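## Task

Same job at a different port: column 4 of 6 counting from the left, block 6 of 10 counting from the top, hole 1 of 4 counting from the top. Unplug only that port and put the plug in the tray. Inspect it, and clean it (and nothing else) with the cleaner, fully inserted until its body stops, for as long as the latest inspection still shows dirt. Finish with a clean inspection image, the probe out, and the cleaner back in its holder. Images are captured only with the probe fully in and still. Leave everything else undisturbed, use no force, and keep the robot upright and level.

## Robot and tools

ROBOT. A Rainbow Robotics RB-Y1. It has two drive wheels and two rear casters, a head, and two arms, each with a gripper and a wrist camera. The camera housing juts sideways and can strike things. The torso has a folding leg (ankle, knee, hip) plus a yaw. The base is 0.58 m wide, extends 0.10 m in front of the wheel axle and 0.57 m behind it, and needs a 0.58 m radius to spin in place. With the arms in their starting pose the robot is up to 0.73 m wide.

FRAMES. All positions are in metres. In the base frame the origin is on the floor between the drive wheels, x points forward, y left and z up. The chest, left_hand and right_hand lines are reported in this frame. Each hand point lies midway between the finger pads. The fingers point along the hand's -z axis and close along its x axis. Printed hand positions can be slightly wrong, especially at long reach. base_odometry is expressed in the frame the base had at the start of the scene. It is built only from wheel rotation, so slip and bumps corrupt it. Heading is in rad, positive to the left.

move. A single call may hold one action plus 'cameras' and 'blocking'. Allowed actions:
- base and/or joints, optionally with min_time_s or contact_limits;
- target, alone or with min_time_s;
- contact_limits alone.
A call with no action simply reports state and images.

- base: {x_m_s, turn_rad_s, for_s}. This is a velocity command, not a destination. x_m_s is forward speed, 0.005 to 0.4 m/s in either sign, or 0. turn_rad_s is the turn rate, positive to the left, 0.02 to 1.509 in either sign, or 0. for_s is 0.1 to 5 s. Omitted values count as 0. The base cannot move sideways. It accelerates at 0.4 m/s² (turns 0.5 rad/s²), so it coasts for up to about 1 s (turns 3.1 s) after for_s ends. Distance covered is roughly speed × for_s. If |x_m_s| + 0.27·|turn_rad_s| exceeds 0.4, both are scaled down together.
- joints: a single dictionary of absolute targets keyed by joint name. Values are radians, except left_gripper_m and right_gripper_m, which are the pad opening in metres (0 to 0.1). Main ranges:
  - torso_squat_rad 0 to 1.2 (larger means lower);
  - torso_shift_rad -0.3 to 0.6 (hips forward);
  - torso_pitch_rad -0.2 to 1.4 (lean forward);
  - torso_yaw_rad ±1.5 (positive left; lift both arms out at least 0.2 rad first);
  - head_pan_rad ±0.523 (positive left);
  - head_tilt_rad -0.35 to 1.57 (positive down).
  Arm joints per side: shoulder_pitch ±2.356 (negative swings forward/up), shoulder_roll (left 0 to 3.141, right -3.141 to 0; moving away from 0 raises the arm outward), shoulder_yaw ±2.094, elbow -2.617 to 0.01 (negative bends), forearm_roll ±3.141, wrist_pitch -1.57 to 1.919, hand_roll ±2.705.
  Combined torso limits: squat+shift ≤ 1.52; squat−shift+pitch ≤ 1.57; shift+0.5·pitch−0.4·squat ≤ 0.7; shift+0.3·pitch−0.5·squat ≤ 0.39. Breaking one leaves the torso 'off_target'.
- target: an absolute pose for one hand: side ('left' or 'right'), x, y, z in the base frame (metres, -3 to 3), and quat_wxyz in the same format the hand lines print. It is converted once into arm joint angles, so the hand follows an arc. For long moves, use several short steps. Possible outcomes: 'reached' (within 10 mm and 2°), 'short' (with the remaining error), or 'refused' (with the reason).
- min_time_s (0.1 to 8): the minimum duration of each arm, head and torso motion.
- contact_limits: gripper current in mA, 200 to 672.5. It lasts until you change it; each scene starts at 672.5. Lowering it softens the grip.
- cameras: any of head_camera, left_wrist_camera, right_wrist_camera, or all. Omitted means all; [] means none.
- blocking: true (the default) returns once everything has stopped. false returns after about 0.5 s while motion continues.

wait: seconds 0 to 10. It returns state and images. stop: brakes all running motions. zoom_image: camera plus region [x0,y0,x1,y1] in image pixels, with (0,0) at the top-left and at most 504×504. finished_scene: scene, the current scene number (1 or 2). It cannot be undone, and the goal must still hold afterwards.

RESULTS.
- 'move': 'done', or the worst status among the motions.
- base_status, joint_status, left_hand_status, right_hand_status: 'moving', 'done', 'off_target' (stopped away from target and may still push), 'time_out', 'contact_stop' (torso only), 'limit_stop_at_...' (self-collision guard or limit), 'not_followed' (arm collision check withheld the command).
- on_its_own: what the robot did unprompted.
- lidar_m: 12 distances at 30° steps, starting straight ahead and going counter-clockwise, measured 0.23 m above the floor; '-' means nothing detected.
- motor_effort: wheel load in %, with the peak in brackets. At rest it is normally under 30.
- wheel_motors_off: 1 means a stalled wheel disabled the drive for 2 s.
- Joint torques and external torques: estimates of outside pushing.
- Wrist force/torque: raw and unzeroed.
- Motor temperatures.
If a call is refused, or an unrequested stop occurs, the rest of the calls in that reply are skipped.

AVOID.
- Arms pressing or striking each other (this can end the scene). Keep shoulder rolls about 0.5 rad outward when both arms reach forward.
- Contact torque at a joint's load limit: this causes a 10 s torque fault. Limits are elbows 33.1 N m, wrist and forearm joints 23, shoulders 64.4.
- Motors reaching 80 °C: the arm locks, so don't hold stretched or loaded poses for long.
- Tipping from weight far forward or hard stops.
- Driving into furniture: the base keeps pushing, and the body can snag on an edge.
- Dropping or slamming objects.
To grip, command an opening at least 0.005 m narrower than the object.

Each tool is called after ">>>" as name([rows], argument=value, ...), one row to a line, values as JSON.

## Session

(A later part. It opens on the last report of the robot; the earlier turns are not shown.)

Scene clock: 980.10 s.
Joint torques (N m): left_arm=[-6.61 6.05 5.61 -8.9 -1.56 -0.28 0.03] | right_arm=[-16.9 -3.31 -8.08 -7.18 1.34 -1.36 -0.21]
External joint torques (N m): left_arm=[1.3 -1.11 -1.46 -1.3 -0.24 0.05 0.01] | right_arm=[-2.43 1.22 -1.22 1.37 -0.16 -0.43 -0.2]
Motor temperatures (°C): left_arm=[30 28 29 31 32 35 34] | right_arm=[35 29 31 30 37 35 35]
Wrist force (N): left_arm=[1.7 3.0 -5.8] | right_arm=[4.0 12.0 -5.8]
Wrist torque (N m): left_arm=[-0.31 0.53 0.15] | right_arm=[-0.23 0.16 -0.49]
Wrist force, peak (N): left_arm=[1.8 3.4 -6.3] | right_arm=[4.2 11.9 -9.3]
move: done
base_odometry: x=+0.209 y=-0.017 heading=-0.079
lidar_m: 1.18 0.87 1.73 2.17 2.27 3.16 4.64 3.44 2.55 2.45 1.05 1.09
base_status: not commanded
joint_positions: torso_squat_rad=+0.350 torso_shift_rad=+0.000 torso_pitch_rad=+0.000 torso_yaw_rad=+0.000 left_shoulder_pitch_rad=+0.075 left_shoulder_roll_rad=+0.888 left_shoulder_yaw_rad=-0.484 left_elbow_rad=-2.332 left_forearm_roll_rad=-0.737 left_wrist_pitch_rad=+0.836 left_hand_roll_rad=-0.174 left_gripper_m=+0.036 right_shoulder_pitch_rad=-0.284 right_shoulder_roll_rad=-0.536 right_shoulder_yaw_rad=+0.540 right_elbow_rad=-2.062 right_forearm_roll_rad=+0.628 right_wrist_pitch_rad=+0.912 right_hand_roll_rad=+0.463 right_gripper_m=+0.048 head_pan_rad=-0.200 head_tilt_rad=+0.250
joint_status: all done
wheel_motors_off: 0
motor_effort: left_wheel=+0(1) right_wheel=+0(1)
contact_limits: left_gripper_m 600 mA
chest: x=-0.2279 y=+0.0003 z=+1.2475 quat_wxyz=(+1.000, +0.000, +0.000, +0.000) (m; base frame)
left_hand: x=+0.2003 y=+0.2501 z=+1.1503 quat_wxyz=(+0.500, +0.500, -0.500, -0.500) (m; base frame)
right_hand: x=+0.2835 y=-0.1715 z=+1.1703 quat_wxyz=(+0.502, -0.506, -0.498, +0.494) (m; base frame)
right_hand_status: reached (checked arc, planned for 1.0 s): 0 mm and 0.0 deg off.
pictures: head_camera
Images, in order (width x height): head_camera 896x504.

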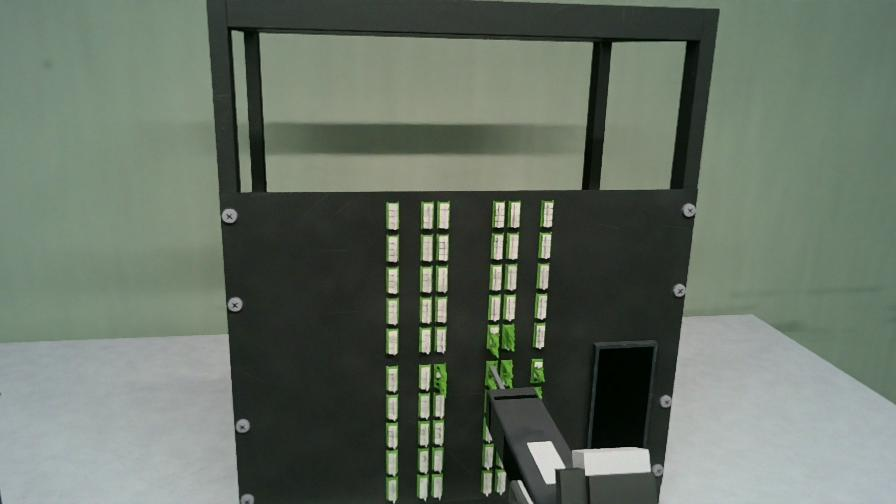

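>>> move(target={"side":"right","x":0.2853,"y":-0.1714,"z":1.1706,"quat_wxyz":[0.5015,-0.506,-0.4985,0.494]}, min_time_s=1, cameras=[])

>>> wait(seconds=3, cameras=["head_camera"])

>>> zoom_image(camera="head_camera", region=[580, 335, 670, 460])

>>> zoom_image(camera="head_camera", region=[595, 375, 650, 430])

Scene clock: 986.67 s.
Joint torques (N m): left_arm=[-6.72 6.43 5.68 -8.61 -1.7 -0.22 0.08] | right_arm=[-19.74 -3.37 -9.36 -5.35 1.38 -1.96 -0.42]
External joint torques (N m): left_arm=[1.2 -0.73 -1.38 -1.01 -0.38 0.11 0.07] | right_arm=[-5.18 1.17 -2.47 3.19 -0.12 -1.03 -0.41]
Motor temperatures (°C): left_arm=[30 28 29 31 32 35 34] | right_arm=[35 29 31 30 37 35 35]
Wrist force (N): left_arm=[1.9 3.0 -6.1] | right_arm=[3.3 11.5 13.8]
Wrist torque (N m): left_arm=[-0.30 0.59 0.11] | right_arm=[-0.04 0.39 -0.50]
Wrist force, peak (N): left_arm=[1.7 3.7 -6.4] | right_arm=[3.3 11.9 14.5]
move: done
base_odometry: x=+0.209 y=-0.017 heading=-0.079
lidar_m: 1.18 0.86 1.74 2.16 2.27 3.15 4.65 3.44 2.52 2.45 1.06 1.07
base_status: not commanded
joint_positions: torso_squat_rad=+0.350 torso_shift_rad=+0.000 torso_pitch_rad=+0.000 torso_yaw_rad=+0.000 left_shoulder_pitch_rad=+0.075 left_shoulder_roll_rad=+0.888 left_shoulder_yaw_rad=-0.484 left_elbow_rad=-2.332 left_forearm_roll_rad=-0.737 left_wrist_pitch_rad=+0.836 left_hand_roll_rad=-0.174 left_gripper_m=+0.036 right_shoulder_pitch_rad=-0.287 right_shoulder_roll_rad=-0.535 right_shoulder_yaw_rad=+0.540 right_elbow_rad=-2.056 right_forearm_roll_rad=+0.626 right_wrist_pitch_rad=+0.909 right_hand_roll_rad=+0.462 right_gripper_m=+0.048 head_pan_rad=-0.200 head_tilt_rad=+0.250
joint_status: all done
wheel_motors_off: 0
motor_effort: left_wheel=-1(2) right_wheel=+2(3)
contact_limits: left_gripper_m 600 mA
chest: x=-0.2283 y=+0.0003 z=+1.2475 quat_wxyz=(+1.000, +0.000, +0.000, +0.000) (m; base frame)
left_hand: x=+0.2000 y=+0.2500 z=+1.1505 quat_wxyz=(+0.500, +0.500, -0.500, -0.500) (m; base frame)
right_hand: x=+0.2845 y=-0.1714 z=+1.1702 quat_wxyz=(+0.502, -0.506, -0.498, +0.494) (m; base frame)
right_hand_status: reached (checked arc, planned for 1.0 s): 1 mm and 0.0 deg off.
pictures: none
No camera images: "cameras" was empty.

Scene clock: 989.67 s.
Joint torques (N m): left_arm=[-6.89 6.11 5.73 -8.69 -1.5 -0.28 0.06] | right_arm=[-19.82 -4.07 -9.45 -5.11 1.38 -1.89 -0.34]
External joint torques (N m): left_arm=[1.04 -1.06 -1.34 -1.1 -0.18 0.05 0.04] | right_arm=[-5.26 0.47 -2.56 3.44 -0.12 -0.96 -0.33]
Motor temperatures (°C): left_arm=[30 28 29 31 32 35 34] | right_arm=[35 29 31 30 37 35 35]
Wrist force (N): left_arm=[1.2 3.0 -5.7] | right_arm=[2.9 11.6 14.3]
Wrist torque (N m): left_arm=[-0.25 0.48 0.16] | right_arm=[-0.06 0.35 -0.49]
Wrist force, peak (N): left_arm=[2.1 3.3 -6.4] | right_arm=[2.9 12.4 14.3]
base_odometry: x=+0.209 y=-0.017 heading=-0.079
lidar_m: 1.19 0.86 1.72 2.17 2.28 3.16 4.63 3.44 2.53 2.45 1.07 1.06
base_status: not commanded
joint_positions: torso_squat_rad=+0.350 torso_shift_rad=+0.000 torso_pitch_rad=+0.000 torso_yaw_rad=+0.000 left_shoulder_pitch_rad=+0.075 left_shoulder_roll_rad=+0.888 left_shoulder_yaw_rad=-0.484 left_elbow_rad=-2.332 left_forearm_roll_rad=-0.737 left_wrist_pitch_rad=+0.836 left_hand_roll_rad=-0.174 left_gripper_m=+0.036 right_shoulder_pitch_rad=-0.287 right_shoulder_roll_rad=-0.535 right_shoulder_yaw_rad=+0.540 right_elbow_rad=-2.056 right_forearm_roll_rad=+0.626 right_wrist_pitch_rad=+0.909 right_hand_roll_rad=+0.462 right_gripper_m=+0.048 head_pan_rad=-0.200 head_tilt_rad=+0.250
joint_status: all done
wheel_motors_off: 0
motor_effort: left_wheel=-1(2) right_wheel=+3(3)
contact_limits: left_gripper_m 600 mA
chest: x=-0.2283 y=+0.0003 z=+1.2475 quat_wxyz=(+1.000, +0.000, +0.000, +0.000) (m; base frame)
left_hand: x=+0.2000 y=+0.2500 z=+1.1505 quat_wxyz=(+0.500, +0.500, -0.500, -0.500) (m; base frame)
right_hand: x=+0.2845 y=-0.1714 z=+1.1702 quat_wxyz=(+0.502, -0.506, -0.498, +0.494) (m; base frame)
right_hand_status: reached (checked arc, planned for 1.0 s): 1 mm and 0.0 deg off.
wait: 3.00 s; at rest by 0.27 s
pictures: head_camera
Images, in order (width x height): head_camera 896x504.

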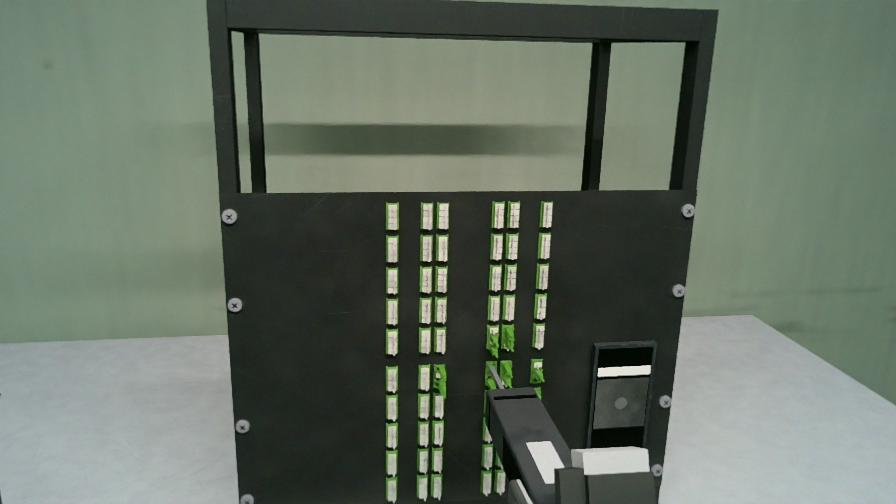

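Scaled by 4.032 from the camera's 896x504 image, which has a finer 1280x720 frame.

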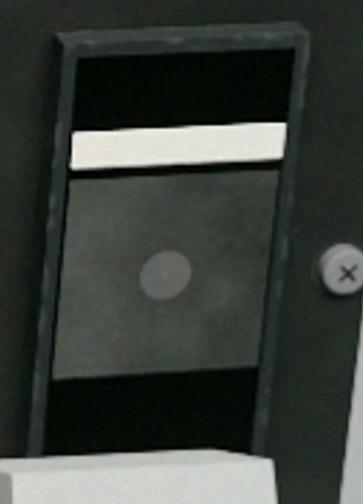

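Scaled by 9.164 from the camera's 896x504 image, which has a finer 1280x720 frame.

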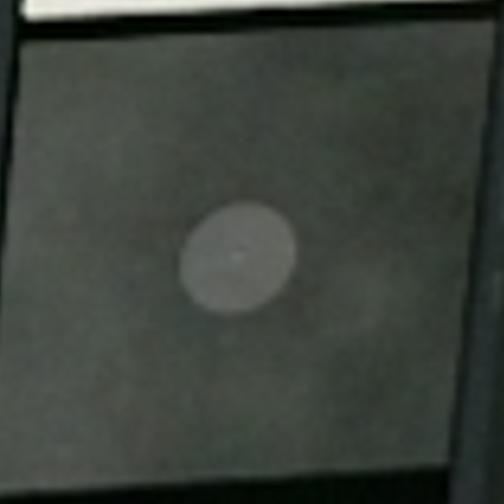

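Clean. Withdraw.

>>> move(target={"side":"right","x":0.28,"y":-0.1714,"z":1.1706,"quat_wxyz":[0.5015,-0.506,-0.4985,0.494]}, min_time_s=1, cameras=[])

>>> move(target={"side":"right","x":0.27,"y":-0.1714,"z":1.1706,"quat_wxyz":[0.5015,-0.506,-0.4985,0.494]}, min_time_s=1, cameras=[])

>>> move(target={"side":"right","x":0.26,"y":-0.1714,"z":1.1708,"quat_wxyz":[0.5015,-0.506,-0.4985,0.494]}, min_time_s=1, cameras=["right_wrist_camera"])

>>> zoom_image(camera="right_wrist_camera", region=[420, 50, 540, 200])

>>> move(target={"side":"right","x":0.16,"y":-0.18,"z":1.16,"quat_wxyz":[0.5,-0.5,-0.5,0.5]}, min_time_s=3, cameras=[])

>>> move(joints={"head_pan_rad":0.1,"head_tilt_rad":0.45}, cameras=["head_camera"])

>>> zoom_image(camera="head_camera", region=[160, 100, 460, 400])

Scene clock: 1000.10 s.
Joint torques (N m): left_arm=[-6.35 6.3 5.58 -8.73 -1.74 -0.03 0] | right_arm=[-12.92 -5.3 -5.93 -9.2 2.18 -1.04 0.25]
External joint torques (N m): left_arm=[1.57 -0.86 -1.48 -1.13 -0.42 0.3 -0.02] | right_arm=[1.38 -0.8 0.9 -0.65 0.68 -0.11 0.26]
Motor temperatures (°C): left_arm=[30 28 29 31 32 35 34] | right_arm=[35 29 31 30 37 35 35]
Wrist force (N): left_arm=[1.8 3.2 -6.0] | right_arm=[4.9 12.2 -12.0]
Wrist torque (N m): left_arm=[-0.33 0.58 0.14] | right_arm=[-0.04 0.17 -0.46]
Wrist force, peak (N): left_arm=[1.8 3.5 -6.7] | right_arm=[4.8 11.4 -19.5]
move: done
base_odometry: x=+0.209 y=-0.017 heading=-0.079
lidar_m: 1.18 0.88 1.71 2.17 2.27 3.14 4.65 3.43 2.54 2.45 1.07 1.08
base_status: not commanded
joint_positions: torso_squat_rad=+0.350 torso_shift_rad=+0.000 torso_pitch_rad=+0.000 torso_yaw_rad=+0.000 left_shoulder_pitch_rad=+0.075 left_shoulder_roll_rad=+0.888 left_shoulder_yaw_rad=-0.484 left_elbow_rad=-2.332 left_forearm_roll_rad=-0.737 left_wrist_pitch_rad=+0.836 left_hand_roll_rad=-0.174 left_gripper_m=+0.036 right_shoulder_pitch_rad=-0.276 right_shoulder_roll_rad=-0.537 right_shoulder_yaw_rad=+0.542 right_elbow_rad=-2.074 right_forearm_roll_rad=+0.630 right_wrist_pitch_rad=+0.916 right_hand_roll_rad=+0.464 right_gripper_m=+0.048 head_pan_rad=-0.200 head_tilt_rad=+0.250
joint_status: all done
wheel_motors_off: 0
motor_effort: left_wheel=-1(2) right_wheel=+1(4)
contact_limits: left_gripper_m 600 mA
chest: x=-0.2280 y=+0.0003 z=+1.2475 quat_wxyz=(+1.000, +0.000, +0.000, +0.000) (m; base frame)
left_hand: x=+0.2002 y=+0.2501 z=+1.1503 quat_wxyz=(+0.500, +0.500, -0.500, -0.500) (m; base frame)
right_hand: x=+0.2805 y=-0.1714 z=+1.1705 quat_wxyz=(+0.502, -0.506, -0.498, +0.494) (m; base frame)
right_hand_status: reached (checked arc, planned for 1.0 s): 0 mm and 0.0 deg off.
pictures: none
No camera images: "cameras" was empty.

Scene clock: 1001.43 s.
Joint torques (N m): left_arm=[-6.36 6.13 5.33 -8.67 -1.44 -0.13 -0.05] | right_arm=[-13.57 -5.21 -6.45 -9.23 2.35 -1.16 0.2]
External joint torques (N m): left_arm=[1.56 -1.03 -1.73 -1.07 -0.12 0.2 -0.07] | right_arm=[0.18 -0.82 0.24 -0.64 0.84 -0.21 0.21]
Motor temperatures (°C): left_arm=[30 28 29 31 32 35 34] | right_arm=[35 29 31 30 37 35 35]
Wrist force (N): left_arm=[1.5 3.1 -6.2] | right_arm=[5.1 12.2 -11.6]
Wrist torque (N m): left_arm=[-0.32 0.51 0.17] | right_arm=[0.14 0.11 -0.45]
Wrist force, peak (N): left_arm=[1.9 3.2 -6.3] | right_arm=[2.9 15.2 -12.9]
move: done
base_odometry: x=+0.209 y=-0.017 heading=-0.079
lidar_m: 1.19 0.88 1.74 2.17 2.27 3.14 4.65 3.44 2.55 2.46 1.06 1.06
base_status: not commanded
joint_positions: torso_squat_rad=+0.350 torso_shift_rad=+0.000 torso_pitch_rad=+0.000 torso_yaw_rad=+0.000 left_shoulder_pitch_rad=+0.075 left_shoulder_roll_rad=+0.888 left_shoulder_yaw_rad=-0.484 left_elbow_rad=-2.332 left_forearm_roll_rad=-0.737 left_wrist_pitch_rad=+0.836 left_hand_roll_rad=-0.174 left_gripper_m=+0.036 right_shoulder_pitch_rad=-0.249 right_shoulder_roll_rad=-0.542 right_shoulder_yaw_rad=+0.547 right_elbow_rad=-2.114 right_forearm_roll_rad=+0.640 right_wrist_pitch_rad=+0.931 right_hand_roll_rad=+0.470 right_gripper_m=+0.048 head_pan_rad=-0.200 head_tilt_rad=+0.250
joint_status: all done
wheel_motors_off: 0
motor_effort: left_wheel=+0(1) right_wheel=+2(2)
contact_limits: left_gripper_m 600 mA
chest: x=-0.2280 y=+0.0003 z=+1.2475 quat_wxyz=(+1.000, +0.000, +0.000, +0.000) (m; base frame)
left_hand: x=+0.2002 y=+0.2501 z=+1.1503 quat_wxyz=(+0.500, +0.500, -0.500, -0.500) (m; base frame)
right_hand: x=+0.2706 y=-0.1714 z=+1.1706 quat_wxyz=(+0.502, -0.506, -0.499, +0.494) (m; base frame)
right_hand_status: reached (checked arc, planned for 1.0 s): 1 mm and 0.0 deg off.
pictures: none
No camera images: "cameras" was empty.

Scene clock: 1002.77 s.
Joint torques (N m): left_arm=[-6.79 6.15 5.26 -8.8 -1.5 -0.22 -0.08] | right_arm=[-12.24 -5.62 -5.98 -9.28 2.07 -1.07 0.33]
External joint torques (N m): left_arm=[1.13 -1.01 -1.8 -1.21 -0.18 0.11 -0.09] | right_arm=[0.93 -1.32 0.56 -0.67 0.55 -0.12 0.34]
Motor temperatures (°C): left_arm=[30 28 29 31 32 35 34] | right_arm=[35 29 31 30 37 35 35]
Wrist force (N): left_arm=[1.3 3.7 -6.2] | right_arm=[4.7 12.0 -11.4]
Wrist torque (N m): left_arm=[-0.36 0.50 0.14] | right_arm=[-0.03 0.06 -0.47]
Wrist force, peak (N): left_arm=[1.9 3.4 -6.3] | right_arm=[4.9 12.7 -12.0]
move: done
base_odometry: x=+0.209 y=-0.017 heading=-0.079
lidar_m: 1.19 0.88 1.74 2.17 2.27 3.15 4.64 3.44 2.53 2.45 1.07 1.08
base_status: not commanded
joint_positions: torso_squat_rad=+0.350 torso_shift_rad=+0.000 torso_pitch_rad=+0.000 torso_yaw_rad=+0.000 left_shoulder_pitch_rad=+0.075 left_shoulder_roll_rad=+0.888 left_shoulder_yaw_rad=-0.484 left_elbow_rad=-2.332 left_forearm_roll_rad=-0.737 left_wrist_pitch_rad=+0.836 left_hand_roll_rad=-0.174 left_gripper_m=+0.036 right_shoulder_pitch_rad=-0.222 right_shoulder_roll_rad=-0.548 right_shoulder_yaw_rad=+0.553 right_elbow_rad=-2.153 right_forearm_roll_rad=+0.651 right_wrist_pitch_rad=+0.944 right_hand_roll_rad=+0.476 right_gripper_m=+0.048 head_pan_rad=-0.200 head_tilt_rad=+0.250
joint_status: all done
wheel_motors_off: 0
motor_effort: left_wheel=-1(1) right_wheel=+1(2)
contact_limits: left_gripper_m 600 mA
chest: x=-0.2280 y=+0.0003 z=+1.2475 quat_wxyz=(+1.000, +0.000, +0.000, +0.000) (m; base frame)
left_hand: x=+0.2002 y=+0.2501 z=+1.1503 quat_wxyz=(+0.500, +0.500, -0.500, -0.500) (m; base frame)
right_hand: x=+0.2606 y=-0.1714 z=+1.1709 quat_wxyz=(+0.502, -0.506, -0.499, +0.494) (m; base frame)
right_hand_status: reached (checked arc, planned for 1.0 s): 1 mm and 0.0 deg off.
pictures: right_wrist_camera
Images, in order (width x height): right_wrist_camera 644x364.

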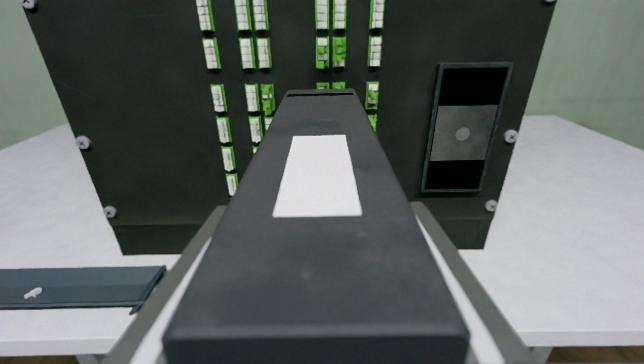

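Scaled by 3.360 from the camera's 644x364 image, which has a finer 1265x715 frame.

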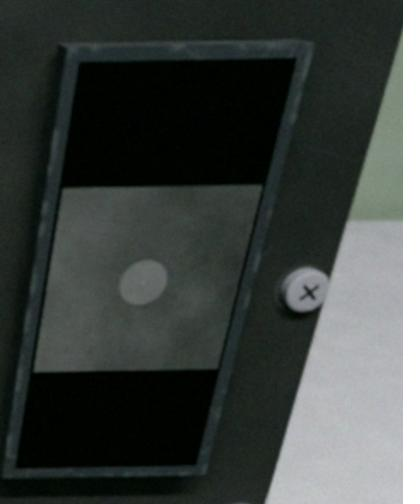

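Scene clock: 1006.10 s.
Joint torques (N m): left_arm=[-6.6 6.38 5.32 -8.52 -1.64 -0.1 0.04] | right_arm=[-5.83 -4.76 -4.41 -9.85 2.16 -1.09 -0.41]
External joint torques (N m): left_arm=[1.32 -0.79 -1.75 -0.92 -0.32 0.23 0.03] | right_arm=[0.97 -0.58 0.4 -0.49 0.6 -0.17 -0.41]
Motor temperatures (°C): left_arm=[30 28 29 31 32 35 34] | right_arm=[35 29 31 30 37 35 35]
Wrist force (N): left_arm=[2.0 3.0 -6.3] | right_arm=[5.2 11.8 -11.9]
Wrist torque (N m): left_arm=[-0.32 0.61 0.13] | right_arm=[-0.02 0.10 -0.47]
Wrist force, peak (N): left_arm=[2.0 3.7 -6.0] | right_arm=[5.0 12.4 -11.9]
move: done
base_odometry: x=+0.209 y=-0.017 heading=-0.079
lidar_m: 1.19 0.87 1.74 2.17 2.28 3.16 4.64 3.44 2.55 2.45 1.06 1.06
base_status: not commanded
joint_positions: torso_squat_rad=+0.350 torso_shift_rad=+0.000 torso_pitch_rad=+0.000 torso_yaw_rad=+0.000 left_shoulder_pitch_rad=+0.075 left_shoulder_roll_rad=+0.888 left_shoulder_yaw_rad=-0.484 left_elbow_rad=-2.332 left_forearm_roll_rad=-0.737 left_wrist_pitch_rad=+0.836 left_hand_roll_rad=-0.174 left_gripper_m=+0.036 right_shoulder_pitch_rad=+0.108 right_shoulder_roll_rad=-0.633 right_shoulder_yaw_rad=+0.632 right_elbow_rad=-2.475 right_forearm_roll_rad=+0.834 right_wrist_pitch_rad=+0.969 right_hand_roll_rad=+0.456 right_gripper_m=+0.048 head_pan_rad=-0.200 head_tilt_rad=+0.250
joint_status: all done
wheel_motors_off: 0
motor_effort: left_wheel=+0(1) right_wheel=+1(2)
contact_limits: left_gripper_m 600 mA
chest: x=-0.2280 y=+0.0003 z=+1.2475 quat_wxyz=(+1.000, +0.000, +0.000, +0.000) (m; base frame)
left_hand: x=+0.2002 y=+0.2501 z=+1.1503 quat_wxyz=(+0.500, +0.500, -0.500, -0.500) (m; base frame)
right_hand: x=+0.1604 y=-0.1798 z=+1.1601 quat_wxyz=(+0.500, -0.500, -0.500, +0.500) (m; base frame)
right_hand_status: reached (checked arc, planned for 3.0 s): 1 mm and 0.1 deg off.
pictures: none
No camera images: "cameras" was empty.

Scene clock: 1006.93 s.
Joint torques (N m): left_arm=[-6.42 6.19 5.68 -8.64 -1.65 -0.32 -0.06] | right_arm=[-6.44 -5.41 -3.95 -9.96 2.26 -1.08 -0.26]
External joint torques (N m): left_arm=[1.5 -0.97 -1.38 -1.04 -0.33 0.01 -0.07] | right_arm=[0.36 -1.22 0.86 -0.6 0.7 -0.17 -0.26]
Motor temperatures (°C): left_arm=[30 28 29 31 32 35 34] | right_arm=[35 29 31 30 37 35 35]
Wrist force (N): left_arm=[1.8 3.3 -5.7] | right_arm=[5.0 12.1 -11.9]
Wrist torque (N m): left_arm=[-0.35 0.54 0.14] | right_arm=[-0.04 0.09 -0.45]
Wrist force, peak (N): left_arm=[1.7 3.3 -6.4] | right_arm=[4.9 12.5 -12.0]
move: done
base_odometry: x=+0.209 y=-0.017 heading=-0.079
lidar_m: 1.18 0.88 1.74 2.17 2.27 3.15 4.65 3.44 2.54 2.45 1.06 1.09
base_status: not commanded
joint_positions: torso_squat_rad=+0.350 torso_shift_rad=+0.000 torso_pitch_rad=+0.000 torso_yaw_rad=+0.000 left_shoulder_pitch_rad=+0.075 left_shoulder_roll_rad=+0.888 left_shoulder_yaw_rad=-0.484 left_elbow_rad=-2.332 left_forearm_roll_rad=-0.737 left_wrist_pitch_rad=+0.836 left_hand_roll_rad=-0.174 left_gripper_m=+0.036 right_shoulder_pitch_rad=+0.108 right_shoulder_roll_rad=-0.633 right_shoulder_yaw_rad=+0.632 right_elbow_rad=-2.475 right_forearm_roll_rad=+0.834 right_wrist_pitch_rad=+0.969 right_hand_roll_rad=+0.456 right_gripper_m=+0.048 head_pan_rad=+0.100 head_tilt_rad=+0.450
joint_status: all done
wheel_motors_off: 0
motor_effort: left_wheel=+0(1) right_wheel=+1(2)
contact_limits: left_gripper_m 600 mA
chest: x=-0.2280 y=+0.0003 z=+1.2475 quat_wxyz=(+1.000, +0.000, +0.000, +0.000) (m; base frame)
left_hand: x=+0.2002 y=+0.2501 z=+1.1503 quat_wxyz=(+0.500, +0.500, -0.500, -0.500) (m; base frame)
right_hand: x=+0.1604 y=-0.1798 z=+1.1601 quat_wxyz=(+0.500, -0.500, -0.500, +0.500) (m; base frame)
pictures: head_camera
Images, in order (width x height): head_camera 896x504.

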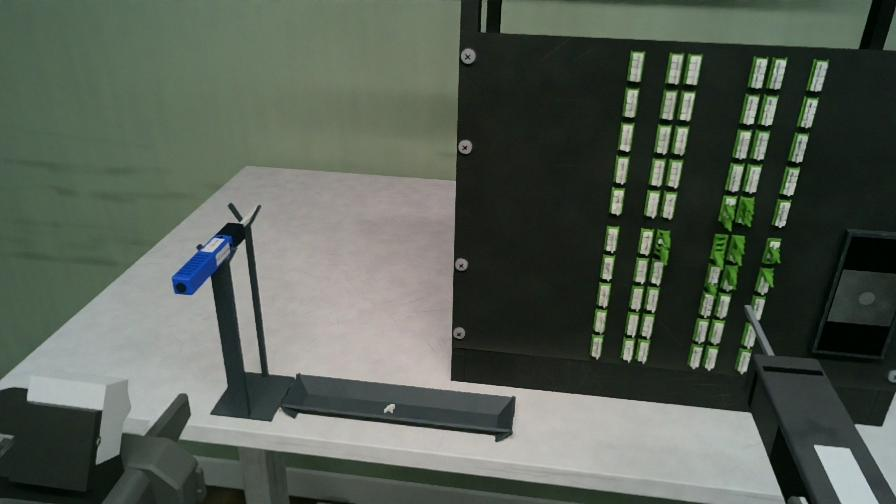

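Scaled by 1.680 from the camera's 896x504 image, which has a finer 1280x720 frame.

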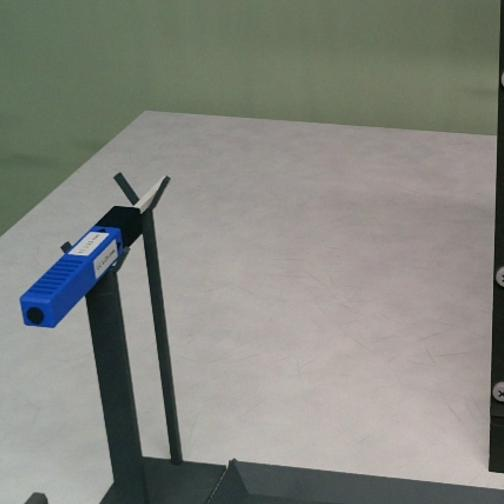

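>>> finished_scene(scene=2)

The scene is finished: the task was done.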